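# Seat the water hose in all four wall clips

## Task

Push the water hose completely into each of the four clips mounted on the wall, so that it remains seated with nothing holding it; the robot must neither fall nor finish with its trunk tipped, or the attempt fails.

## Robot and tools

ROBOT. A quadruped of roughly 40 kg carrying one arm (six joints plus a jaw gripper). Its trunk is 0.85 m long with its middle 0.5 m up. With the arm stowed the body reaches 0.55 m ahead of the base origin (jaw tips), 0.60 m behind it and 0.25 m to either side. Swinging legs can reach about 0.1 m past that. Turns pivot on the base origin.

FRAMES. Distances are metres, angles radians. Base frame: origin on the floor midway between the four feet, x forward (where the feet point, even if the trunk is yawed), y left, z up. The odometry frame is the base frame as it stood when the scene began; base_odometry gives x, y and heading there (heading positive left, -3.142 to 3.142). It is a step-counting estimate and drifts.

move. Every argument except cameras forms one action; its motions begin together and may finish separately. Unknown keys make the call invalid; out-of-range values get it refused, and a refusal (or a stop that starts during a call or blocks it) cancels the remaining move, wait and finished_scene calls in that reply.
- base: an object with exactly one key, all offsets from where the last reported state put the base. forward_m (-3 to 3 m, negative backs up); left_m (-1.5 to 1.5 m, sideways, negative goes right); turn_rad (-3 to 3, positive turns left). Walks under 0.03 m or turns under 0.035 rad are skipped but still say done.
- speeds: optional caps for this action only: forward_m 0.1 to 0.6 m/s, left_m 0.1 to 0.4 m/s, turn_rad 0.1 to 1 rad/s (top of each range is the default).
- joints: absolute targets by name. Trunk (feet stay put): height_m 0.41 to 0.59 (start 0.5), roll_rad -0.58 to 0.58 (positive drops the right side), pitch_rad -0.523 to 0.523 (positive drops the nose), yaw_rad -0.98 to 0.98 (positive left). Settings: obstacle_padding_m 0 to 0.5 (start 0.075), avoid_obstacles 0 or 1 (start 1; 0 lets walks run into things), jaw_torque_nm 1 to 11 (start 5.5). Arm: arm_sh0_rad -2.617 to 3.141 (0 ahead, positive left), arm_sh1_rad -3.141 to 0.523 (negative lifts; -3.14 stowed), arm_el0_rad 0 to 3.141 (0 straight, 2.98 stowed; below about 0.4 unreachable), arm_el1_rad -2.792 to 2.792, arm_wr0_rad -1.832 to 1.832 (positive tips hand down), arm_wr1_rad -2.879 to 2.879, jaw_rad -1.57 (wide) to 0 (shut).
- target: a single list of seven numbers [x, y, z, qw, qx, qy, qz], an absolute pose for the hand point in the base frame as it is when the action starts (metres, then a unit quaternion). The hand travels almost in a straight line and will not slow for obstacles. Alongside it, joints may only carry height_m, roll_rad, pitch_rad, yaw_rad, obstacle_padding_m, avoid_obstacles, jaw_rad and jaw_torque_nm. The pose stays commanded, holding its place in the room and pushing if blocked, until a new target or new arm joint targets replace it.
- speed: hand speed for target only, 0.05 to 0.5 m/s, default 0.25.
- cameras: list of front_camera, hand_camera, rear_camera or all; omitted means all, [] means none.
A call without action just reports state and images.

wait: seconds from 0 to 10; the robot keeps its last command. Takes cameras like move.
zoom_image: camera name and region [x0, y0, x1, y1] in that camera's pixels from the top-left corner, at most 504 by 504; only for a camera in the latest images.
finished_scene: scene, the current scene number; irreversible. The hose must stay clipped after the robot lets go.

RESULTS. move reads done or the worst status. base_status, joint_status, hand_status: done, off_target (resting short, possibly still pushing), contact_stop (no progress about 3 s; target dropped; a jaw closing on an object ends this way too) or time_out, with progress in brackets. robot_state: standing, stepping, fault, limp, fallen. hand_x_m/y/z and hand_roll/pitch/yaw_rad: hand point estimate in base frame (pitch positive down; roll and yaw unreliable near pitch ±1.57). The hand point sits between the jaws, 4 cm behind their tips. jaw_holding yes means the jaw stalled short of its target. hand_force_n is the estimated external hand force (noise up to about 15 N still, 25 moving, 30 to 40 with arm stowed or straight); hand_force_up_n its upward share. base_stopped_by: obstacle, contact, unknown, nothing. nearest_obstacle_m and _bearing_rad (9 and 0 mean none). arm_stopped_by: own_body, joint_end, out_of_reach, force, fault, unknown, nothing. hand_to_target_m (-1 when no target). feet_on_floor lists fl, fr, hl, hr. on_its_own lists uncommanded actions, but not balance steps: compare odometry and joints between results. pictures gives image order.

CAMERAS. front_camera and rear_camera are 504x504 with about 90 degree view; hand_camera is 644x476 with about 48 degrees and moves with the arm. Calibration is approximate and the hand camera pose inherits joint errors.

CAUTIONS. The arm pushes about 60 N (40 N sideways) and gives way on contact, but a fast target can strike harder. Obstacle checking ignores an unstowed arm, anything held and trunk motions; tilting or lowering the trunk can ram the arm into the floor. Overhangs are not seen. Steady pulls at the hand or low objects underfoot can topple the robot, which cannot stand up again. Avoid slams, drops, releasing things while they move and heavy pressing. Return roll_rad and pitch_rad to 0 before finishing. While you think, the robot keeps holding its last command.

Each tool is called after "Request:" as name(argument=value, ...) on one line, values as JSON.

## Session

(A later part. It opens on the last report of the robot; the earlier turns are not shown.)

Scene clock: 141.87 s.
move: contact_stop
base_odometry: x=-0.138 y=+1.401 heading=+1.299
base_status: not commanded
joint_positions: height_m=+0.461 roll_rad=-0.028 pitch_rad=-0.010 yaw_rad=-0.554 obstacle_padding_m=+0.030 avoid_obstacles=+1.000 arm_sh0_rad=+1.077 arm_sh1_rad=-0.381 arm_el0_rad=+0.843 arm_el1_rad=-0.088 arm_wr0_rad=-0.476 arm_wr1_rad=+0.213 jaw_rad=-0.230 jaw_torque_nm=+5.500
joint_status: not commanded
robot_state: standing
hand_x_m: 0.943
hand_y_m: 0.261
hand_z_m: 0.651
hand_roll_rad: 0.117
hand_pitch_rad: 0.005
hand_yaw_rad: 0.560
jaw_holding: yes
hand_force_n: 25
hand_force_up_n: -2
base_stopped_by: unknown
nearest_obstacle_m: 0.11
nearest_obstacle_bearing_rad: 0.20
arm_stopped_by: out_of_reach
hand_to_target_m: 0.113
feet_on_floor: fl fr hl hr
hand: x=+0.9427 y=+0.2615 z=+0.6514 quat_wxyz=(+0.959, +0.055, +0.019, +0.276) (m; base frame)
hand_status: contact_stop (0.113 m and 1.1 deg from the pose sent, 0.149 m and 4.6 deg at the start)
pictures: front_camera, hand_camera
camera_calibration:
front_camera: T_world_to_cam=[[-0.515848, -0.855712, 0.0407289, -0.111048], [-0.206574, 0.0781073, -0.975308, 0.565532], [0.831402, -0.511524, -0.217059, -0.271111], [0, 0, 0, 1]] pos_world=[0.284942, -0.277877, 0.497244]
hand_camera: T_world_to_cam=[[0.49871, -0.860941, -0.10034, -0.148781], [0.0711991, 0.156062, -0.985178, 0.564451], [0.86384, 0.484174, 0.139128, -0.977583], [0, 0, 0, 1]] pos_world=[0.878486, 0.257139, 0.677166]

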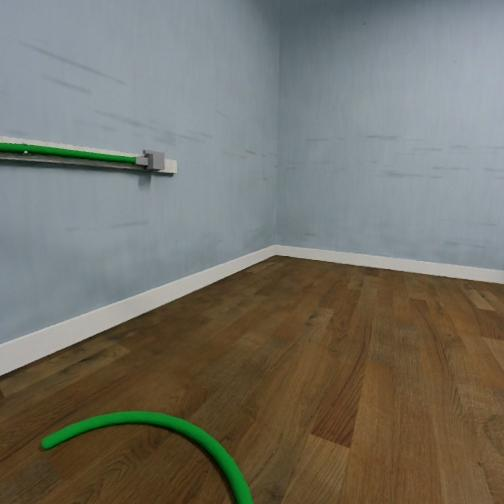

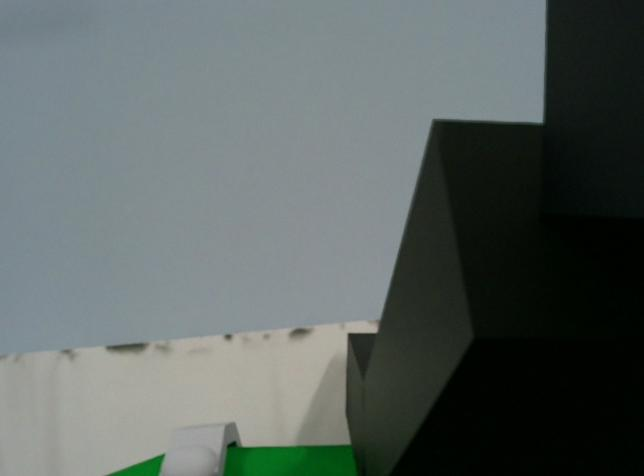

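Request:
zoom_image(camera="hand_camera", region=[80, 380, 400, 476])

Request:
move(cameras=["rear_camera"])

Scaled by 1.575 from the camera's 644x476 image, which has a finer 1840x1360 frame.

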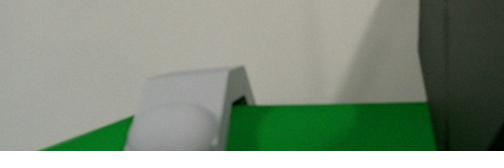

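Scene clock: 142.17 s.
base_odometry: x=-0.138 y=+1.401 heading=+1.299
base_status: not commanded
joint_positions: height_m=+0.460 roll_rad=-0.026 pitch_rad=-0.010 yaw_rad=-0.555 obstacle_padding_m=+0.030 avoid_obstacles=+1.000 arm_sh0_rad=+1.079 arm_sh1_rad=-0.380 arm_el0_rad=+0.841 arm_el1_rad=-0.085 arm_wr0_rad=-0.471 arm_wr1_rad=+0.209 jaw_rad=-0.230 jaw_torque_nm=+5.500
joint_status: not commanded
robot_state: standing
hand_x_m: 0.942
hand_y_m: 0.261
hand_z_m: 0.652
hand_roll_rad: 0.116
hand_pitch_rad: 0.007
hand_yaw_rad: 0.559
jaw_holding: yes
hand_force_n: 23
hand_force_up_n: -3
base_stopped_by: unknown
nearest_obstacle_m: 0.11
nearest_obstacle_bearing_rad: 0.20
arm_stopped_by: out_of_reach
hand_to_target_m: 0.113
feet_on_floor: fl fr hl hr
hand: x=+0.9422 y=+0.2612 z=+0.6522 quat_wxyz=(+0.960, +0.055, +0.019, +0.275) (m; base frame)
hand_status: contact_stop (0.113 m and 1.1 deg from the pose sent, 0.149 m and 4.6 deg at the start)
pictures: rear_camera
camera_calibration:
rear_camera: T_world_to_cam=[[0.515514, 0.856859, 0.00617684, 0.0772843], [0.135937, -0.0746629, -0.9879, 0.558573], [-0.84603, 0.510116, -0.154969, -0.405773], [0, 0, 0, 1]] pos_world=[-0.459068, 0.182474, 0.488455]

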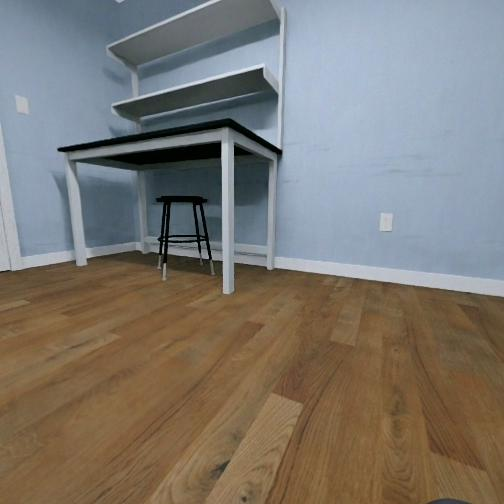

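Request:
move(target=[0.942, 0.261, 0.650, 0.9597, 0.0556, 0.0186, 0.2750], joints={"jaw_rad": -0.6}, speed=0.1, cameras=["hand_camera"])

Scene clock: 144.27 s.
move: done
base_odometry: x=-0.138 y=+1.401 heading=+1.300
base_status: not commanded
joint_positions: height_m=+0.460 roll_rad=-0.018 pitch_rad=-0.009 yaw_rad=-0.551 obstacle_padding_m=+0.030 avoid_obstacles=+1.000 arm_sh0_rad=+1.078 arm_sh1_rad=-0.376 arm_el0_rad=+0.841 arm_el1_rad=-0.068 arm_wr0_rad=-0.454 arm_wr1_rad=+0.188 jaw_rad=-0.600 jaw_torque_nm=+5.500
joint_status: all done
robot_state: standing
hand_x_m: 0.939
hand_y_m: 0.260
hand_z_m: 0.651
hand_roll_rad: 0.114
hand_pitch_rad: 0.020
hand_yaw_rad: 0.553
jaw_holding: no
hand_force_n: 5
hand_force_up_n: 1
base_stopped_by: unknown
nearest_obstacle_m: 0.11
nearest_obstacle_bearing_rad: 0.20
arm_stopped_by: nothing
hand_to_target_m: 0.004
feet_on_floor: fl fr hl hr
hand: x=+0.9392 y=+0.2602 z=+0.6512 quat_wxyz=(+0.961, +0.052, +0.025, +0.272) (m; base frame)
hand_status: done (0.004 m and 0.9 deg from the pose sent, 0.002 m and 0.1 deg at the start)
pictures: hand_camera
camera_calibration:
hand_camera: T_world_to_cam=[[0.491656, -0.86539, -0.0968211, -0.142652], [0.0611354, 0.145217, -0.987509, 0.578449], [0.868641, 0.479596, 0.124303, -0.967543], [0, 0, 0, 1]] pos_world=[0.875219, 0.25658, 0.677681]

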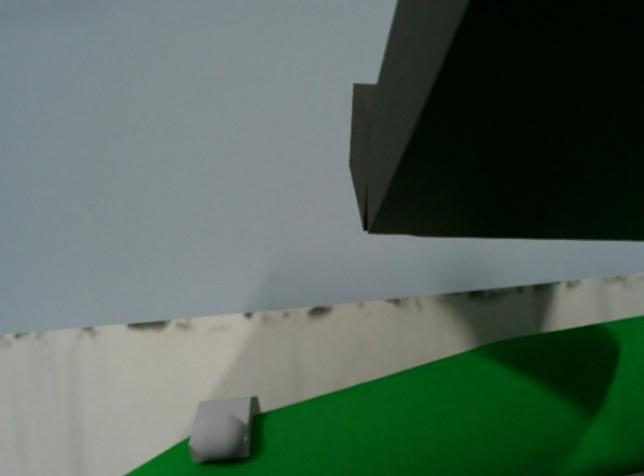

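Request:
move(target=[0.840, 0.202, 0.652, 0.9597, 0.0556, 0.0186, 0.2750], speed=0.15, cameras=["hand_camera", "front_camera"])

Scene clock: 146.40 s.
move: done
base_odometry: x=-0.139 y=+1.401 heading=+1.300
base_status: not commanded
joint_positions: height_m=+0.460 roll_rad=-0.015 pitch_rad=-0.008 yaw_rad=-0.553 obstacle_padding_m=+0.030 avoid_obstacles=+1.000 arm_sh0_rad=+1.070 arm_sh1_rad=-0.743 arm_el0_rad=+1.507 arm_el1_rad=-0.068 arm_wr0_rad=-0.774 arm_wr1_rad=+0.184 jaw_rad=-0.600 jaw_torque_nm=+5.500
joint_status: not commanded
robot_state: standing
hand_x_m: 0.847
hand_y_m: 0.206
hand_z_m: 0.651
hand_roll_rad: 0.123
hand_pitch_rad: -0.003
hand_yaw_rad: 0.560
jaw_holding: no
hand_force_n: 2
hand_force_up_n: -1
base_stopped_by: unknown
nearest_obstacle_m: 0.11
nearest_obstacle_bearing_rad: 0.20
arm_stopped_by: nothing
hand_to_target_m: 0.009
feet_on_floor: fl fr hl hr
hand: x=+0.8473 y=+0.2059 z=+0.6509 quat_wxyz=(+0.959, +0.060, +0.016, +0.276) (m; base frame)
hand_status: done (0.009 m and 0.6 deg from the pose sent, 0.115 m and 0.9 deg at the start)
pictures: front_camera, hand_camera
camera_calibration:
front_camera: T_world_to_cam=[[-0.514717, -0.85691, 0.0277892, -0.0966854], [-0.20123, 0.0892379, -0.975471, 0.565891], [0.83341, -0.507684, -0.218368, -0.270357], [0, 0, 0, 1]] pos_world=[0.289426, -0.270605, 0.49566]
hand_camera: T_world_to_cam=[[0.500121, -0.859235, -0.107677, -0.145858], [0.0736161, 0.16608, -0.983361, 0.574489], [0.86282, 0.483873, 0.146314, -0.871586], [0, 0, 0, 1]] pos_world=[0.782677, 0.200999, 0.676749]

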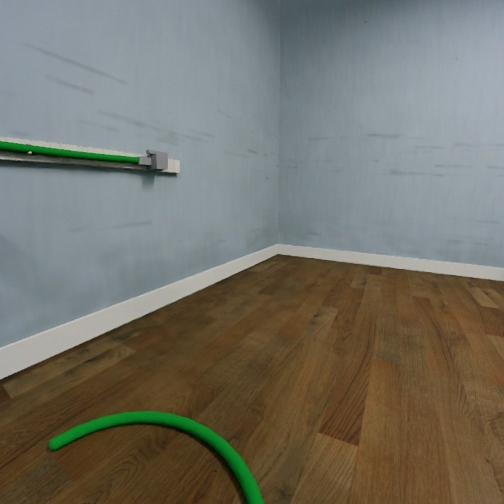

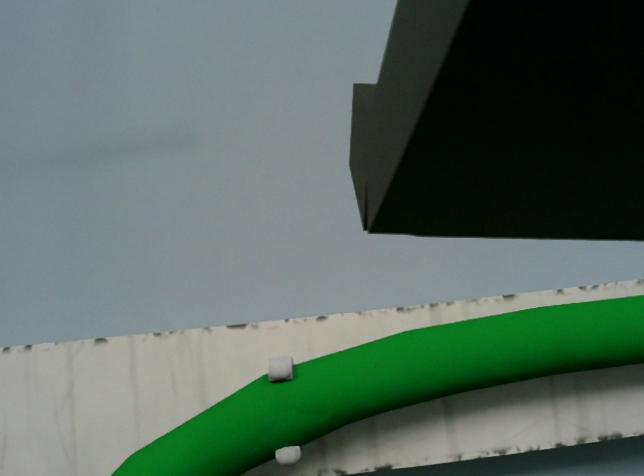

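Request:
zoom_image(camera="hand_camera", region=[200, 330, 380, 476])

Scaled by 2.800 from the camera's 644x476 image, which has a finer 1840x1360 frame.

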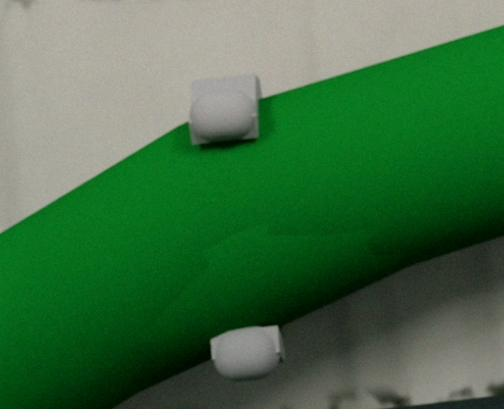

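Request:
zoom_image(camera="front_camera", region=[0, 100, 200, 200])

Scaled by 2.520.

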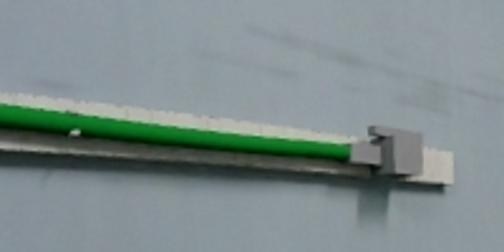

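Request:
move(target=[0.840, 0.202, 0.600, 0.9597, 0.0556, 0.0186, 0.2750], speed=0.2, cameras=["hand_camera"])

Request:
zoom_image(camera="hand_camera", region=[200, 200, 400, 400])

Scene clock: 148.87 s.
move: done
base_odometry: x=-0.138 y=+1.402 heading=+1.300
base_status: not commanded
joint_positions: height_m=+0.460 roll_rad=-0.016 pitch_rad=-0.008 yaw_rad=-0.551 obstacle_padding_m=+0.030 avoid_obstacles=+1.000 arm_sh0_rad=+1.069 arm_sh1_rad=-0.684 arm_el0_rad=+1.546 arm_el1_rad=-0.063 arm_wr0_rad=-0.859 arm_wr1_rad=+0.175 jaw_rad=-0.600 jaw_torque_nm=+5.500
joint_status: not commanded
robot_state: standing
hand_x_m: 0.839
hand_y_m: 0.202
hand_z_m: 0.600
hand_roll_rad: 0.123
hand_pitch_rad: 0.012
hand_yaw_rad: 0.561
jaw_holding: no
hand_force_n: 1
hand_force_up_n: 1
base_stopped_by: unknown
nearest_obstacle_m: 0.11
nearest_obstacle_bearing_rad: 0.20
arm_stopped_by: nothing
hand_to_target_m: 0.001
feet_on_floor: fl fr hl hr
hand: x=+0.8387 y=+0.2021 z=+0.6004 quat_wxyz=(+0.959, +0.057, +0.023, +0.276) (m; base frame)
hand_status: done (0.001 m and 0.5 deg from the pose sent, 0.052 m and 0.6 deg at the start)
pictures: hand_camera
camera_calibration:
hand_camera: T_world_to_cam=[[0.499726, -0.85958, -0.106749, -0.150341], [0.0616769, 0.158239, -0.985473, 0.538973], [0.863985, 0.485882, 0.132093, -0.84763], [0, 0, 0, 1]] pos_world=[0.774226, 0.197331, 0.62706]

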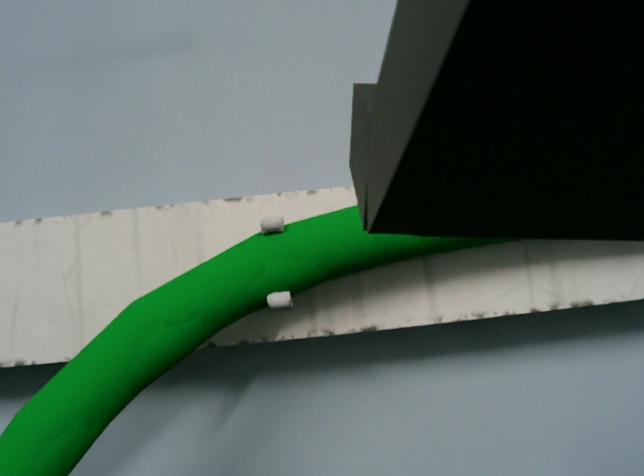

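Scaled by 2.520 from the camera's 644x476 image, which has a finer 1840x1360 frame.

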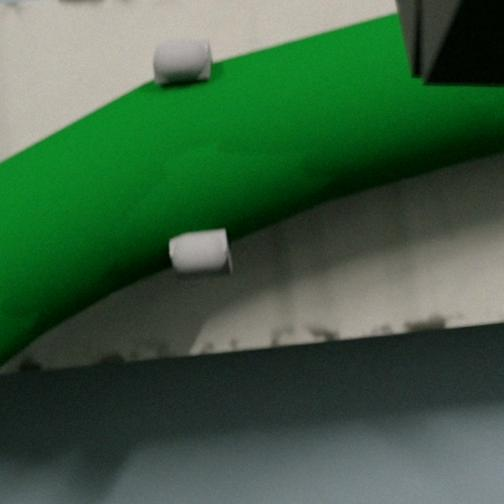

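Request:
move(joints={"arm_sh0_rad": 0.3, "arm_sh1_rad": -2.0, "arm_el0_rad": 2.6, "arm_el1_rad": 0, "arm_wr0_rad": -0.3, "arm_wr1_rad": 0}, cameras=[])

Request:
move(joints={"yaw_rad": 0.0, "height_m": 0.5, "arm_sh0_rad": 0.0}, cameras=["front_camera", "rear_camera"])

Scene clock: 151.93 s.
move: done
base_odometry: x=-0.141 y=+1.405 heading=+1.300
base_status: not commanded
joint_positions: height_m=+0.459 roll_rad=-0.016 pitch_rad=-0.001 yaw_rad=-0.560 obstacle_padding_m=+0.030 avoid_obstacles=+1.000 arm_sh0_rad=+0.311 arm_sh1_rad=-1.987 arm_el0_rad=+2.592 arm_el1_rad=-0.006 arm_wr0_rad=-0.306 arm_wr1_rad=+0.009 jaw_rad=-0.600 jaw_torque_nm=+5.500
joint_status: all done
robot_state: standing
hand_x_m: 0.604
hand_y_m: -0.252
hand_z_m: 0.732
hand_roll_rad: -0.009
hand_pitch_rad: 0.299
hand_yaw_rad: -0.254
jaw_holding: no
hand_force_n: 5
hand_force_up_n: -1
base_stopped_by: unknown
nearest_obstacle_m: 0.11
nearest_obstacle_bearing_rad: 0.20
arm_stopped_by: nothing
hand_to_target_m: -1.000
feet_on_floor: fl fr hl hr
hand: x=+0.6040 y=-0.2517 z=+0.7323 quat_wxyz=(+0.981, +0.015, +0.148, -0.125) (m; base frame)
hand_status: not commanded
pictures: none
No camera images: "cameras" was empty.

Scene clock: 153.73 s.
move: done
base_odometry: x=-0.143 y=+1.405 heading=+1.349
base_status: not commanded
joint_positions: height_m=+0.499 roll_rad=+0.000 pitch_rad=+0.003 yaw_rad=+0.026 obstacle_padding_m=+0.030 avoid_obstacles=+1.000 arm_sh0_rad=+0.008 arm_sh1_rad=-1.990 arm_el0_rad=+2.594 arm_el1_rad=-0.004 arm_wr0_rad=-0.305 arm_wr1_rad=+0.009 jaw_rad=-0.600 jaw_torque_nm=+5.500
joint_status: all done
robot_state: standing
hand_x_m: 0.655
hand_y_m: 0.020
hand_z_m: 0.771
hand_roll_rad: 0.009
hand_pitch_rad: 0.298
hand_yaw_rad: 0.032
jaw_holding: no
hand_force_n: 4
hand_force_up_n: -1
base_stopped_by: unknown
nearest_obstacle_m: 0.11
nearest_obstacle_bearing_rad: 0.20
arm_stopped_by: nothing
hand_to_target_m: -1.000
feet_on_floor: fl fr hl hr
hand: x=+0.6549 y=+0.0201 z=+0.7715 quat_wxyz=(+0.989, +0.002, +0.149, +0.015) (m; base frame)
hand_status: not commanded
pictures: front_camera, rear_camera
camera_calibration:
front_camera: T_world_to_cam=[[0.0383966, -0.999177, 0.0130497, -0.0122728], [-0.228238, -0.0214834, -0.973368, 0.602328], [0.972848, 0.0343956, -0.228875, -0.245433], [0, 0, 0, 1]] pos_world=[0.376715, 0.00911917, 0.530274]
rear_camera: T_world_to_cam=[[-0.0391556, 0.998719, 0.0320654, -0.0230308], [0.142075, 0.0373284, -0.989152, 0.597929], [-0.989081, -0.0341752, -0.143354, -0.4169], [0, 0, 0, 1]] pos_world=[-0.4982, -0.0135661, 0.532416]

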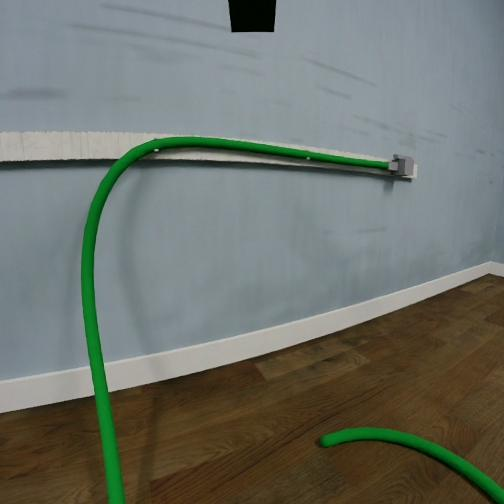

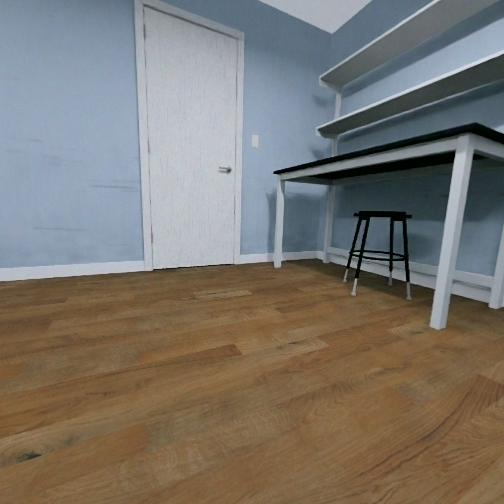

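Request:
zoom_image(camera="front_camera", region=[260, 120, 430, 200])

Request:
zoom_image(camera="front_camera", region=[110, 110, 220, 190])

Scaled by 2.965.

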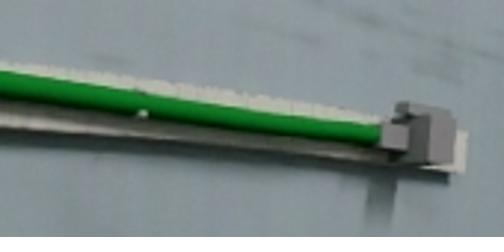

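Scaled by 4.582.

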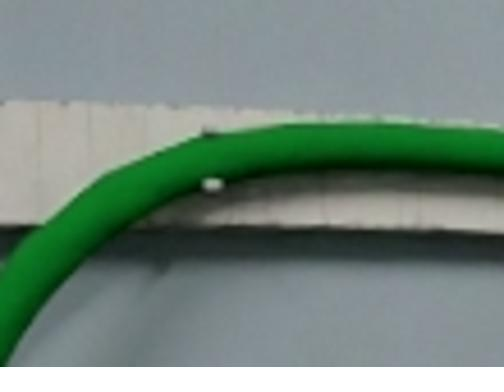

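Request:
move(joints={"height_m": 0.42, "arm_sh0_rad": -0.32, "arm_wr0_rad": -0.35}, cameras=["hand_camera"])

Scene clock: 156.83 s.
move: done
base_odometry: x=-0.145 y=+1.400 heading=+1.349
base_status: not commanded
joint_positions: height_m=+0.419 roll_rad=-0.002 pitch_rad=+0.005 yaw_rad=+0.033 obstacle_padding_m=+0.030 avoid_obstacles=+1.000 arm_sh0_rad=-0.310 arm_sh1_rad=-1.996 arm_el0_rad=+2.600 arm_el1_rad=-0.004 arm_wr0_rad=-0.344 arm_wr1_rad=+0.009 jaw_rad=-0.600 jaw_torque_nm=+5.500
joint_status: all done
robot_state: standing
hand_x_m: 0.643
hand_y_m: -0.103
hand_z_m: 0.696
hand_roll_rad: 0.005
hand_pitch_rad: 0.261
hand_yaw_rad: -0.279
jaw_holding: no
hand_force_n: 5
hand_force_up_n: 0
base_stopped_by: unknown
nearest_obstacle_m: 0.11
nearest_obstacle_bearing_rad: 0.20
arm_stopped_by: nothing
hand_to_target_m: -1.000
feet_on_floor: fl fr hl hr
hand: x=+0.6434 y=-0.1032 z=+0.6958 quat_wxyz=(+0.982, +0.021, +0.129, -0.138) (m; base frame)
hand_status: not commanded
pictures: hand_camera
camera_calibration:
hand_camera: T_world_to_cam=[[-0.304217, -0.952396, 0.0198635, 0.113918], [-0.112104, 0.015086, -0.993582, 0.796313], [0.945984, -0.304491, -0.111357, -0.509005], [0, 0, 0, 1]] pos_world=[0.605436, -0.0585056, 0.732259]

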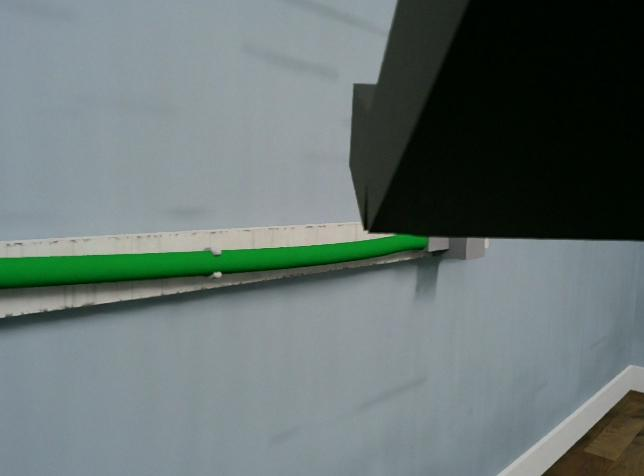

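Request:
zoom_image(camera="hand_camera", region=[170, 230, 260, 295])

Scaled by 5.600 from the camera's 644x476 image, which has a finer 1840x1360 frame.

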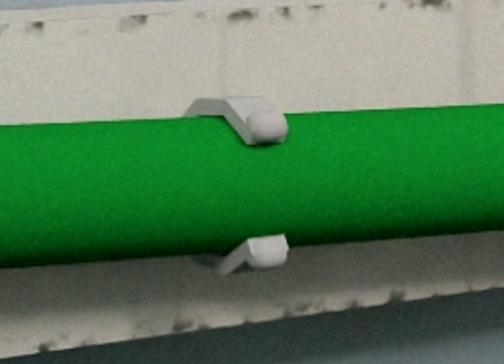

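Request:
move(joints={"height_m": 0.5, "yaw_rad": 0.0, "arm_sh0_rad": 0.0, "arm_sh1_rad": -2.4, "arm_el0_rad": 2.8, "arm_el1_rad": 0, "arm_wr0_rad": -0.3, "arm_wr1_rad": 0, "jaw_rad": -0.6}, cameras=[])

Request:
move(base={"left_m": 0.55}, cameras=["front_camera"])

Scene clock: 159.77 s.
move: done
base_odometry: x=-0.143 y=+1.406 heading=+1.349
base_status: not commanded
joint_positions: height_m=+0.499 roll_rad=-0.002 pitch_rad=+0.005 yaw_rad=+0.035 obstacle_padding_m=+0.030 avoid_obstacles=+1.000 arm_sh0_rad=-0.015 arm_sh1_rad=-2.385 arm_el0_rad=+2.792 arm_el1_rad=-0.004 arm_wr0_rad=-0.305 arm_wr1_rad=+0.009 jaw_rad=-0.600 jaw_torque_nm=+5.500
joint_status: all done
robot_state: standing
hand_x_m: 0.590
hand_y_m: 0.016
hand_z_m: 0.808
hand_roll_rad: 0.006
hand_pitch_rad: 0.104
hand_yaw_rad: 0.018
jaw_holding: no
hand_force_n: 5
hand_force_up_n: 0
base_stopped_by: unknown
nearest_obstacle_m: 0.11
nearest_obstacle_bearing_rad: 0.20
arm_stopped_by: nothing
hand_to_target_m: -1.000
feet_on_floor: fl fr hl hr
hand: x=+0.5898 y=+0.0165 z=+0.8076 quat_wxyz=(+0.999, +0.003, +0.052, +0.009) (m; base frame)
hand_status: not commanded
pictures: none
No camera images: "cameras" was empty.

Scene clock: 163.03 s.
move: done
base_odometry: x=-0.679 y=+1.531 heading=+1.346
base_status: done
joint_positions: height_m=+0.497 roll_rad=+0.001 pitch_rad=+0.006 yaw_rad=+0.000 obstacle_padding_m=+0.030 avoid_obstacles=+1.000 arm_sh0_rad=-0.001 arm_sh1_rad=-2.402 arm_el0_rad=+2.802 arm_el1_rad=+0.000 arm_wr0_rad=-0.300 arm_wr1_rad=+0.007 jaw_rad=-0.600 jaw_torque_nm=+5.500
joint_status: not commanded
robot_state: standing
hand_x_m: 0.586
hand_y_m: 0.001
hand_z_m: 0.804
hand_roll_rad: 0.012
hand_pitch_rad: 0.103
hand_yaw_rad: -0.004
jaw_holding: no
hand_force_n: 3
hand_force_up_n: -1
base_stopped_by: nothing
nearest_obstacle_m: 0.11
nearest_obstacle_bearing_rad: 0.40
arm_stopped_by: nothing
hand_to_target_m: -1.000
feet_on_floor: fl fr hl hr
hand: x=+0.5863 y=+0.0006 z=+0.8043 quat_wxyz=(+0.999, +0.006, +0.051, -0.002) (m; base frame)
hand_status: not commanded
pictures: front_camera
camera_calibration:
front_camera: T_world_to_cam=[[0.0124777, -0.999855, 0.0116248, -0.00973351], [-0.232047, -0.0142037, -0.972601, 0.602237], [0.972625, 0.00943832, -0.23219, -0.252704], [0, 0, 0, 1]] pos_world=[0.385655, 0.00120703, 0.527174]

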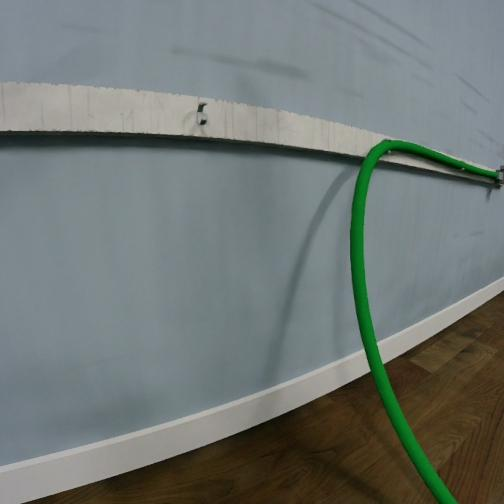

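Request:
move(base={"turn_rad": 0.49}, cameras=["front_camera"])

Scene clock: 165.70 s.
move: done
base_odometry: x=-0.678 y=+1.533 heading=+1.841
base_status: done
joint_positions: height_m=+0.498 roll_rad=-0.002 pitch_rad=+0.001 yaw_rad=-0.004 obstacle_padding_m=+0.030 avoid_obstacles=+1.000 arm_sh0_rad=+0.002 arm_sh1_rad=-2.401 arm_el0_rad=+2.801 arm_el1_rad=+0.000 arm_wr0_rad=-0.300 arm_wr1_rad=+0.007 jaw_rad=-0.600 jaw_torque_nm=+5.500
joint_status: not commanded
robot_state: standing
hand_x_m: 0.586
hand_y_m: 0.001
hand_z_m: 0.809
hand_roll_rad: 0.009
hand_pitch_rad: 0.097
hand_yaw_rad: -0.005
jaw_holding: no
hand_force_n: 5
hand_force_up_n: 0
base_stopped_by: nothing
nearest_obstacle_m: 0.17
nearest_obstacle_bearing_rad: -0.05
arm_stopped_by: nothing
hand_to_target_m: -1.000
feet_on_floor: fl fr hl hr
hand: x=+0.5862 y=+0.0009 z=+0.8087 quat_wxyz=(+0.999, +0.005, +0.049, -0.003) (m; base frame)
hand_status: not commanded
pictures: front_camera
camera_calibration:
front_camera: T_world_to_cam=[[0.00828042, -0.999864, 0.014261, -0.0101488], [-0.227142, -0.0157694, -0.973734, 0.603984], [0.973826, 0.00482365, -0.227242, -0.256075], [0, 0, 0, 1]] pos_world=[0.386647, 0.000612233, 0.530073]

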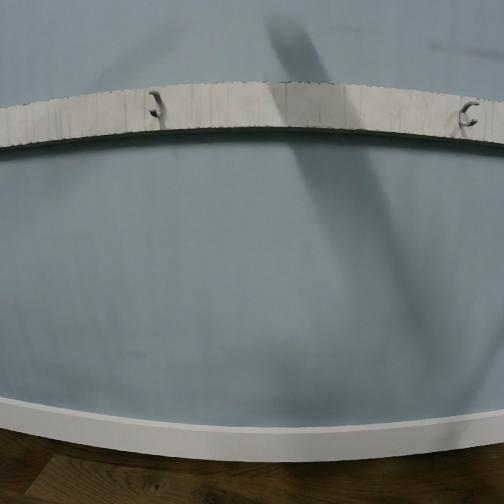

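Request:
move(joints={"height_m": 0.42, "yaw_rad": -0.5, "arm_sh0_rad": -0.6, "arm_sh1_rad": -0.6, "arm_el0_rad": 2.1, "arm_el1_rad": -0.95, "arm_wr0_rad": -1.5, "arm_wr1_rad": -1.5, "jaw_rad": -0.6}, cameras=["front_camera", "hand_camera"])

Scene clock: 169.87 s.
move: done
base_odometry: x=-0.678 y=+1.528 heading=+1.797
base_status: not commanded
joint_positions: height_m=+0.419 roll_rad=-0.030 pitch_rad=+0.004 yaw_rad=-0.494 obstacle_padding_m=+0.030 avoid_obstacles=+1.000 arm_sh0_rad=-0.598 arm_sh1_rad=-0.609 arm_el0_rad=+2.113 arm_el1_rad=-0.944 arm_wr0_rad=-1.494 arm_wr1_rad=-1.490 jaw_rad=-0.600 jaw_torque_nm=+5.500
joint_status: all done
robot_state: standing
hand_x_m: 0.549
hand_y_m: -0.469
hand_z_m: 0.398
hand_roll_rad: -1.574
hand_pitch_rad: 0.050
hand_yaw_rad: -0.157
jaw_holding: no
hand_force_n: 4
hand_force_up_n: 1
base_stopped_by: nothing
nearest_obstacle_m: 0.17
nearest_obstacle_bearing_rad: -0.05
arm_stopped_by: nothing
hand_to_target_m: -1.000
feet_on_floor: fl fr hl hr
hand: x=+0.5493 y=-0.4690 z=+0.3984 quat_wxyz=(+0.705, -0.704, +0.073, -0.038) (m; base frame)
hand_status: not commanded
pictures: front_camera, hand_camera
camera_calibration:
front_camera: T_world_to_cam=[[-0.463156, -0.885247, 0.0427069, -0.0251641], [-0.223341, 0.0699477, -0.972227, 0.518652], [0.857674, -0.459831, -0.230109, -0.240693], [0, 0, 0, 1]] pos_world=[0.310618, -0.169233, 0.449936]
hand_camera: T_world_to_cam=[[0.0164428, 0.0106247, 0.999808, -0.371954], [0.000616655, -0.999943, 0.010616, -0.437728], [0.999865, 0.00044198, -0.0164485, -0.489304], [0, 0, 0, 1]] pos_world=[0.495624, -0.433536, 0.368482]

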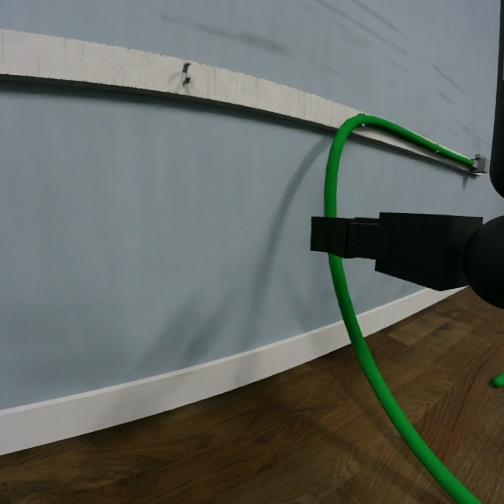

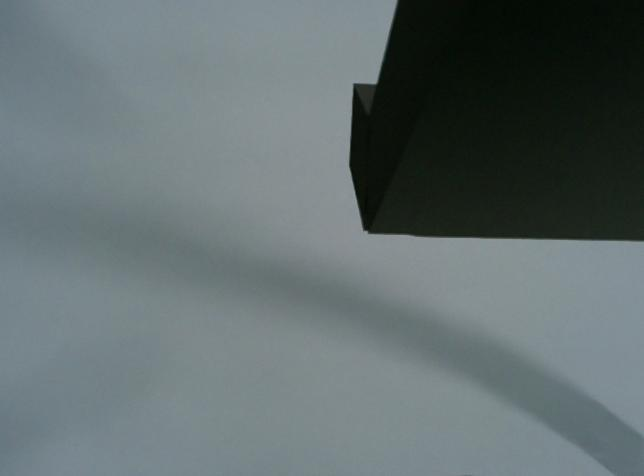

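Request:
move(target=[0.536, -0.527, 0.32, 0.6001, -0.7964, 0.0598, -0.0451], speed=0.25, cameras=["front_camera", "hand_camera"])

Scene clock: 172.33 s.
move: done
base_odometry: x=-0.678 y=+1.528 heading=+1.797
base_status: not commanded
joint_positions: height_m=+0.419 roll_rad=-0.029 pitch_rad=+0.004 yaw_rad=-0.491 obstacle_padding_m=+0.030 avoid_obstacles=+1.000 arm_sh0_rad=-0.691 arm_sh1_rad=-0.323 arm_el0_rad=+1.816 arm_el1_rad=-1.035 arm_wr0_rad=-1.538 arm_wr1_rad=-1.752 jaw_rad=-0.600 jaw_torque_nm=+5.500
joint_status: not commanded
robot_state: standing
hand_x_m: 0.536
hand_y_m: -0.521
hand_z_m: 0.324
hand_roll_rad: -1.848
hand_pitch_rad: 0.005
hand_yaw_rad: -0.153
jaw_holding: no
hand_force_n: 3
hand_force_up_n: 2
base_stopped_by: nothing
nearest_obstacle_m: 0.17
nearest_obstacle_bearing_rad: -0.05
arm_stopped_by: nothing
hand_to_target_m: 0.008
feet_on_floor: fl fr hl hr
hand: x=+0.5357 y=-0.5207 z=+0.3241 quat_wxyz=(+0.601, -0.796, +0.063, -0.044) (m; base frame)
hand_status: done (0.008 m and 0.4 deg from the pose sent, 0.098 m and 16.1 deg at the start)
pictures: front_camera, hand_camera
camera_calibration:
front_camera: T_world_to_cam=[[-0.460476, -0.88668, 0.041965, -0.0179592], [-0.22323, 0.0699141, -0.972255, 0.518328], [0.859145, -0.457068, -0.230128, -0.237535], [0, 0, 0, 1]] pos_world=[0.311514, -0.160732, 0.450037]
hand_camera: T_world_to_cam=[[0.0107642, 0.284247, 0.958691, -0.138862], [0.0120233, -0.958714, 0.284119, -0.561673], [0.99987, 0.00846831, -0.0137374, -0.473784], [0, 0, 0, 1]] pos_world=[0.48197, -0.495, 0.286199]

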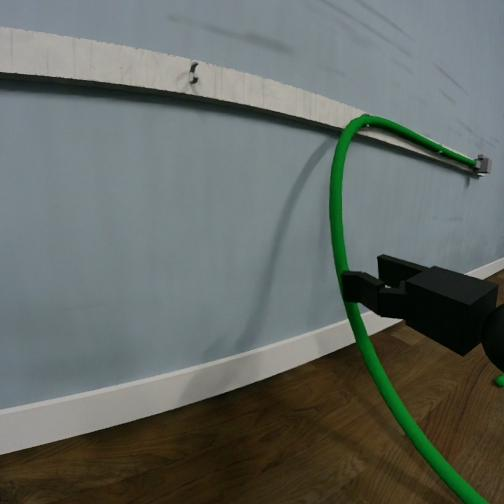

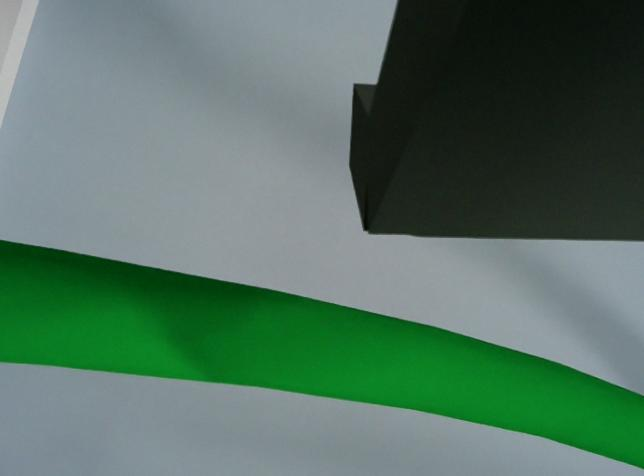

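Request:
move(target=[0.606, -0.546, 0.288, 0.6692, -0.7393, 0.0555, -0.0503], speed=0.15, cameras=["front_camera", "hand_camera"])

Scene clock: 175.37 s.
move: done
base_odometry: x=-0.678 y=+1.527 heading=+1.797
base_status: not commanded
joint_positions: height_m=+0.419 roll_rad=-0.032 pitch_rad=+0.004 yaw_rad=-0.487 obstacle_padding_m=+0.030 avoid_obstacles=+1.000 arm_sh0_rad=-0.575 arm_sh1_rad=-0.184 arm_el0_rad=+1.575 arm_el1_rad=-0.922 arm_wr0_rad=-1.472 arm_wr1_rad=-1.498 jaw_rad=-0.600 jaw_torque_nm=+5.500
joint_status: not commanded
robot_state: standing
hand_x_m: 0.601
hand_y_m: -0.543
hand_z_m: 0.292
hand_roll_rad: -1.671
hand_pitch_rad: 0.002
hand_yaw_rad: -0.151
jaw_holding: no
hand_force_n: 6
hand_force_up_n: 4
base_stopped_by: nothing
nearest_obstacle_m: 0.17
nearest_obstacle_bearing_rad: -0.05
arm_stopped_by: nothing
hand_to_target_m: 0.007
feet_on_floor: fl fr hl hr
hand: x=+0.6013 y=-0.5427 z=+0.2920 quat_wxyz=(+0.669, -0.740, +0.057, -0.050) (m; base frame)
hand_status: done (0.007 m and 0.2 deg from the pose sent, 0.083 m and 10.2 deg at the start)
pictures: front_camera, hand_camera
camera_calibration:
front_camera: T_world_to_cam=[[-0.456546, -0.888602, 0.0441799, -0.020894], [-0.224867, 0.0672026, -0.972069, 0.516952], [0.860814, -0.453729, -0.230499, -0.232114], [0, 0, 0, 1]] pos_world=[0.306513, -0.158624, 0.449934]
hand_camera: T_world_to_cam=[[-0.0165711, 0.113797, 0.993366, -0.187831], [0.00756907, -0.993459, 0.113934, -0.540809], [0.999834, 0.00940687, 0.0156013, -0.547468], [0, 0, 0, 1]] pos_world=[0.548358, -0.510747, 0.256743]

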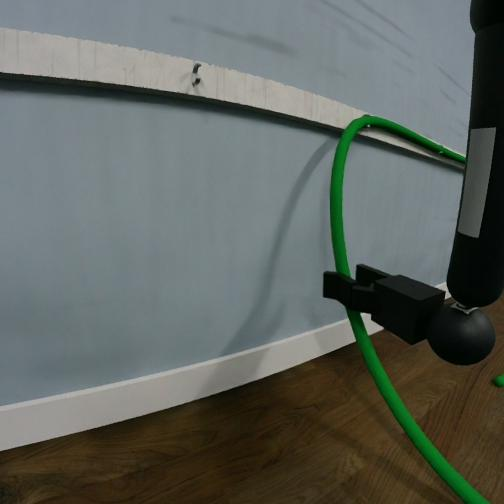

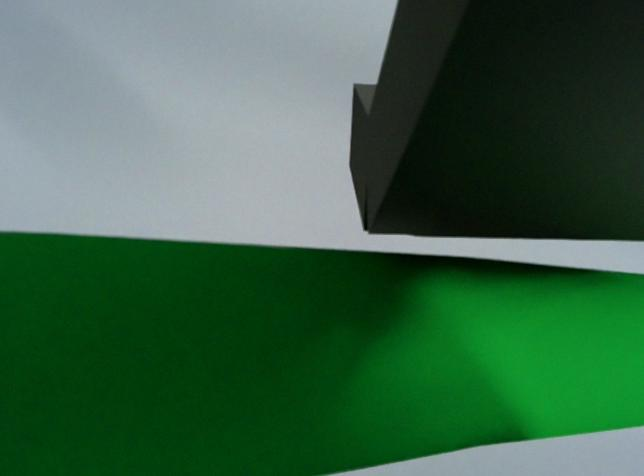

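Request:
move(joints={"jaw_rad": 0}, cameras=["front_camera", "hand_camera"])

Scene clock: 179.30 s.
move: contact_stop
base_odometry: x=-0.678 y=+1.528 heading=+1.797
base_status: not commanded
joint_positions: height_m=+0.419 roll_rad=-0.031 pitch_rad=+0.003 yaw_rad=-0.486 obstacle_padding_m=+0.030 avoid_obstacles=+1.000 arm_sh0_rad=-0.569 arm_sh1_rad=-0.176 arm_el0_rad=+1.565 arm_el1_rad=-0.921 arm_wr0_rad=-1.468 arm_wr1_rad=-1.497 jaw_rad=-0.261 jaw_torque_nm=+5.500
joint_status: jaw_rad contact_stop (moved +0.339 of +0.600)
robot_state: standing
hand_x_m: 0.603
hand_y_m: -0.541
hand_z_m: 0.289
hand_roll_rad: -1.672
hand_pitch_rad: 0.003
hand_yaw_rad: -0.147
jaw_holding: yes
hand_force_n: 5
hand_force_up_n: 2
base_stopped_by: nothing
nearest_obstacle_m: 0.17
nearest_obstacle_bearing_rad: -0.05
arm_stopped_by: nothing
hand_to_target_m: 0.006
feet_on_floor: fl fr hl hr
hand: x=+0.6034 y=-0.5414 z=+0.2894 quat_wxyz=(+0.669, -0.740, +0.055, -0.048) (m; base frame)
hand_status: not commanded
pictures: front_camera, hand_camera
camera_calibration:
front_camera: T_world_to_cam=[[-0.456084, -0.888885, 0.043264, -0.02114], [-0.223879, 0.0675489, -0.972273, 0.516664], [0.861316, -0.453124, -0.229811, -0.231136], [0, 0, 0, 1]] pos_world=[0.30511, -0.158424, 0.450136]
hand_camera: T_world_to_cam=[[-0.0160836, 0.113946, 0.993357, -0.185629], [0.0120531, -0.993391, 0.114145, -0.541933], [0.999798, 0.0138089, 0.0146039, -0.546904], [0, 0, 0, 1]] pos_world=[0.55034, -0.509648, 0.254242]

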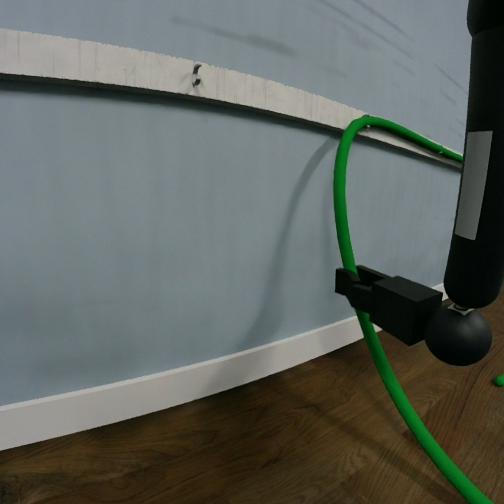

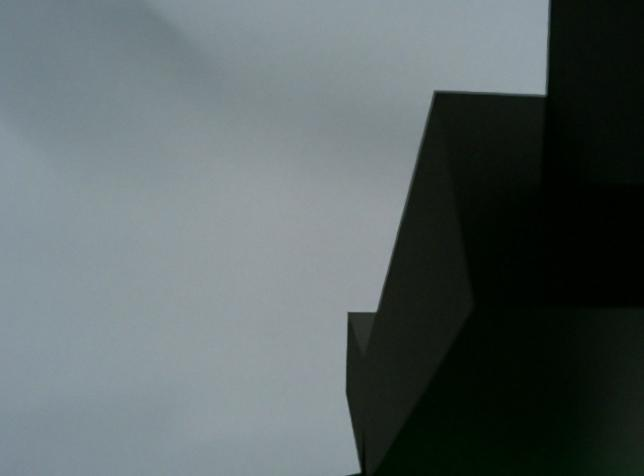

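Request:
move(target=[0.585, -0.315, 0.648, 0.9980, 0.0499, 0.0020, 0.0300], speed=0.2, cameras=["front_camera", "hand_camera"])

Scene clock: 184.37 s.
move: off_target
base_odometry: x=-0.676 y=+1.528 heading=+1.797
base_status: not commanded
joint_positions: height_m=+0.418 roll_rad=-0.020 pitch_rad=-0.001 yaw_rad=-0.498 obstacle_padding_m=+0.030 avoid_obstacles=+1.000 arm_sh0_rad=-0.308 arm_sh1_rad=-1.544 arm_el0_rad=+2.548 arm_el1_rad=-0.966 arm_wr0_rad=-1.249 arm_wr1_rad=+0.549 jaw_rad=-0.262 jaw_torque_nm=+5.500
joint_status: not commanded
robot_state: standing
hand_x_m: 0.587
hand_y_m: -0.309
hand_z_m: 0.651
hand_roll_rad: 0.073
hand_pitch_rad: -0.016
hand_yaw_rad: 0.084
jaw_holding: yes
hand_force_n: 6
hand_force_up_n: -2
base_stopped_by: nothing
nearest_obstacle_m: 0.17
nearest_obstacle_bearing_rad: -0.05
arm_stopped_by: nothing
hand_to_target_m: 0.006
feet_on_floor: fl fr hl hr
hand: x=+0.5868 y=-0.3091 z=+0.6514 quat_wxyz=(+0.998, +0.037, -0.006, +0.042) (m; base frame)
hand_status: off_target (0.006 m and 2.3 deg from the pose sent, 0.424 m and 102.0 deg at the start)
pictures: front_camera, hand_camera
camera_calibration:
front_camera: T_world_to_cam=[[-0.467082, -0.883619, 0.0324269, -0.0340318], [-0.214037, 0.0774057, -0.973754, 0.522233], [0.857917, -0.461764, -0.225282, -0.259135], [0, 0, 0, 1]] pos_world=[0.318198, -0.190154, 0.451251]
hand_camera: T_world_to_cam=[[0.0527776, -0.996679, -0.062012, -0.2675], [0.158522, 0.069673, -0.984894, 0.601525], [0.985944, 0.0421501, 0.161673, -0.61702], [0, 0, 0, 1]] pos_world=[0.52711, -0.282514, 0.675605]

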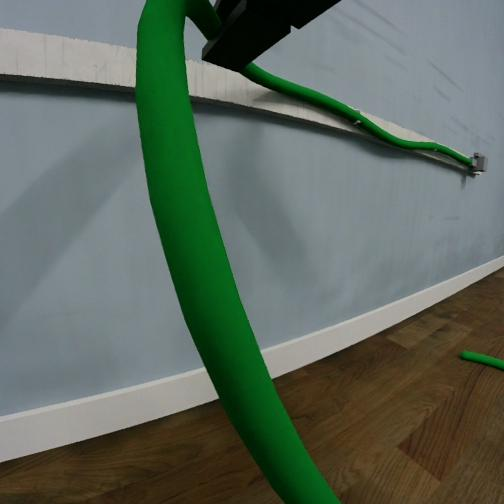

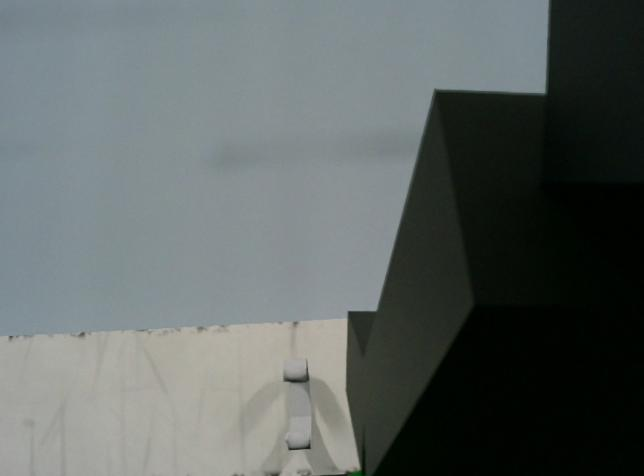

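Request:
zoom_image(camera="hand_camera", region=[200, 300, 376, 476])

Scaled by 2.864 from the camera's 644x476 image, which has a finer 1840x1360 frame.

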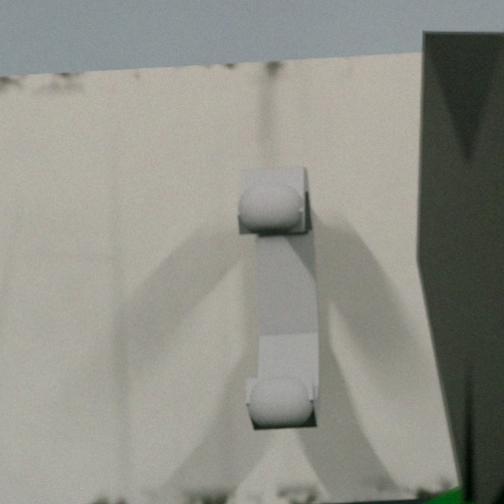

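Request:
move(target=[0.605, -0.301, 0.650, 0.9753, 0.0733, -0.0156, -0.2079], speed=0.15, cameras=["front_camera", "hand_camera"])

Scene clock: 189.30 s.
move: off_target
base_odometry: x=-0.676 y=+1.529 heading=+1.797
base_status: not commanded
joint_positions: height_m=+0.418 roll_rad=-0.018 pitch_rad=-0.002 yaw_rad=-0.497 obstacle_padding_m=+0.030 avoid_obstacles=+1.000 arm_sh0_rad=+0.114 arm_sh1_rad=-1.682 arm_el0_rad=+2.670 arm_el1_rad=-0.002 arm_wr0_rad=-0.997 arm_wr1_rad=+0.147 jaw_rad=-0.262 jaw_torque_nm=+5.500
joint_status: not commanded
robot_state: standing
hand_x_m: 0.604
hand_y_m: -0.290
hand_z_m: 0.652
hand_roll_rad: 0.130
hand_pitch_rad: -0.013
hand_yaw_rad: -0.386
jaw_holding: yes
hand_force_n: 10
hand_force_up_n: -3
base_stopped_by: nothing
nearest_obstacle_m: 0.17
nearest_obstacle_bearing_rad: -0.05
arm_stopped_by: nothing
hand_to_target_m: 0.011
feet_on_floor: fl fr hl hr
hand: x=+0.6045 y=-0.2903 z=+0.6519 quat_wxyz=(+0.979, +0.062, -0.019, -0.191) (m; base frame)
hand_status: off_target (0.011 m and 2.4 deg from the pose sent, 0.020 m and 29.2 deg at the start)
pictures: front_camera, hand_camera
camera_calibration:
front_camera: T_world_to_cam=[[-0.4659, -0.884299, 0.0308552, -0.039498], [-0.212556, 0.0780004, -0.974031, 0.523422], [0.858928, -0.460359, -0.224303, -0.264793], [0, 0, 0, 1]] pos_world=[0.320292, -0.197655, 0.451654]
hand_camera: T_world_to_cam=[[-0.402515, -0.90816, -0.115006, 0.0850655], [0.190342, 0.0398553, -0.980908, 0.567536], [0.895406, -0.416721, 0.156819, -0.710025], [0, 0, 0, 1]] pos_world=[0.561974, -0.241248, 0.67783]

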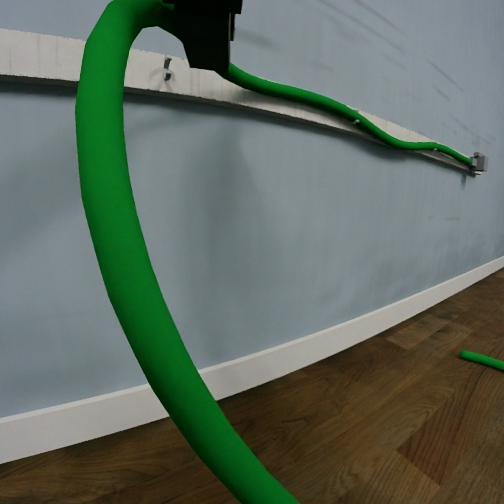

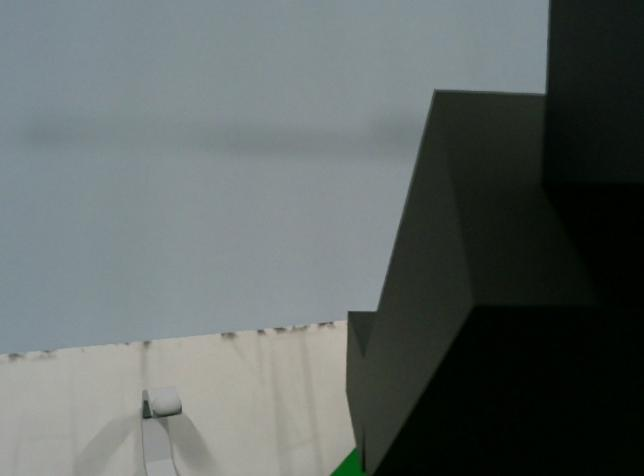

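Request:
zoom_image(camera="hand_camera", region=[260, 380, 420, 476])

Request:
zoom_image(camera="front_camera", region=[60, 0, 260, 160])

Scaled by 3.150 from the camera's 644x476 image, which has a finer 1840x1360 frame.

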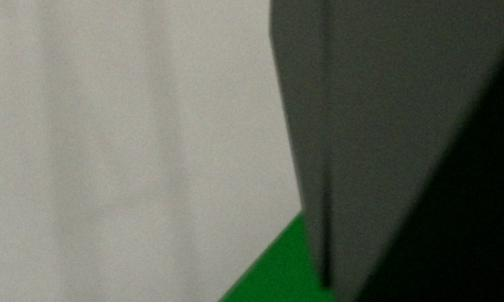

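Scaled by 2.520.

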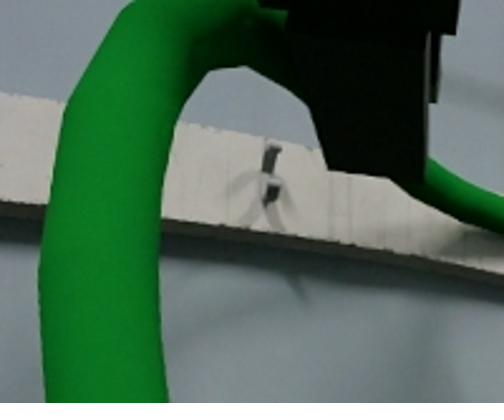

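Request:
move(target=[0.615, -0.385, 0.648, 0.9985, 0.05, 0.0013, 0.025], speed=0.2, cameras=["hand_camera"])

Request:
move(target=[0.800, -0.380, 0.648, 0.9985, 0.05, 0.0013, 0.025], speed=0.1, cameras=["front_camera", "hand_camera"])

Scene clock: 196.60 s.
move: contact_stop
base_odometry: x=-0.676 y=+1.529 heading=+1.797
base_status: not commanded
joint_positions: height_m=+0.418 roll_rad=-0.018 pitch_rad=+0.000 yaw_rad=-0.502 obstacle_padding_m=+0.030 avoid_obstacles=+1.000 arm_sh0_rad=-0.392 arm_sh1_rad=-1.430 arm_el0_rad=+2.416 arm_el1_rad=-1.062 arm_wr0_rad=-1.265 arm_wr1_rad=+0.594 jaw_rad=-0.260 jaw_torque_nm=+5.500
joint_status: not commanded
robot_state: standing
hand_x_m: 0.593
hand_y_m: -0.357
hand_z_m: 0.650
hand_roll_rad: 0.074
hand_pitch_rad: 0.002
hand_yaw_rad: 0.086
jaw_holding: yes
hand_force_n: 23
hand_force_up_n: -1
base_stopped_by: nothing
nearest_obstacle_m: 0.17
nearest_obstacle_bearing_rad: -0.05
arm_stopped_by: unknown
hand_to_target_m: 0.036
feet_on_floor: fl fr hl hr
hand: x=+0.5931 y=-0.3574 z=+0.6496 quat_wxyz=(+0.998, +0.037, +0.003, +0.043) (m; base frame)
hand_status: contact_stop (0.036 m and 2.5 deg from the pose sent, 0.095 m and 25.0 deg at the start)
pictures: hand_camera
camera_calibration:
hand_camera: T_world_to_cam=[[0.0533256, -0.996576, -0.0631801, -0.315523], [0.140968, 0.0701493, -0.987526, 0.614331], [0.988577, 0.043754, 0.144226, -0.610735], [0, 0, 0, 1]] pos_world=[0.533983, -0.330816, 0.674817]

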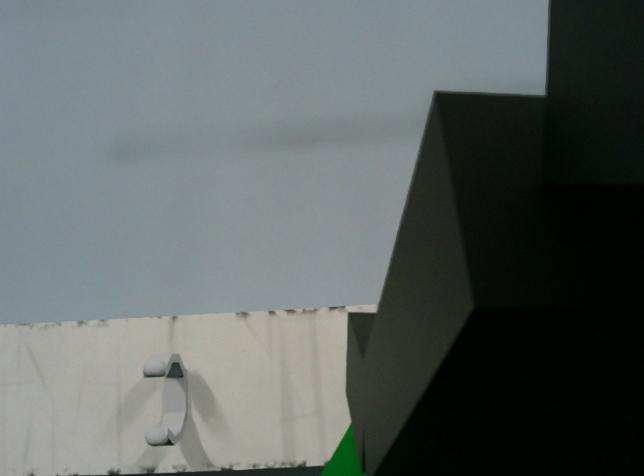

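not run: a stop came earlier in this reply.


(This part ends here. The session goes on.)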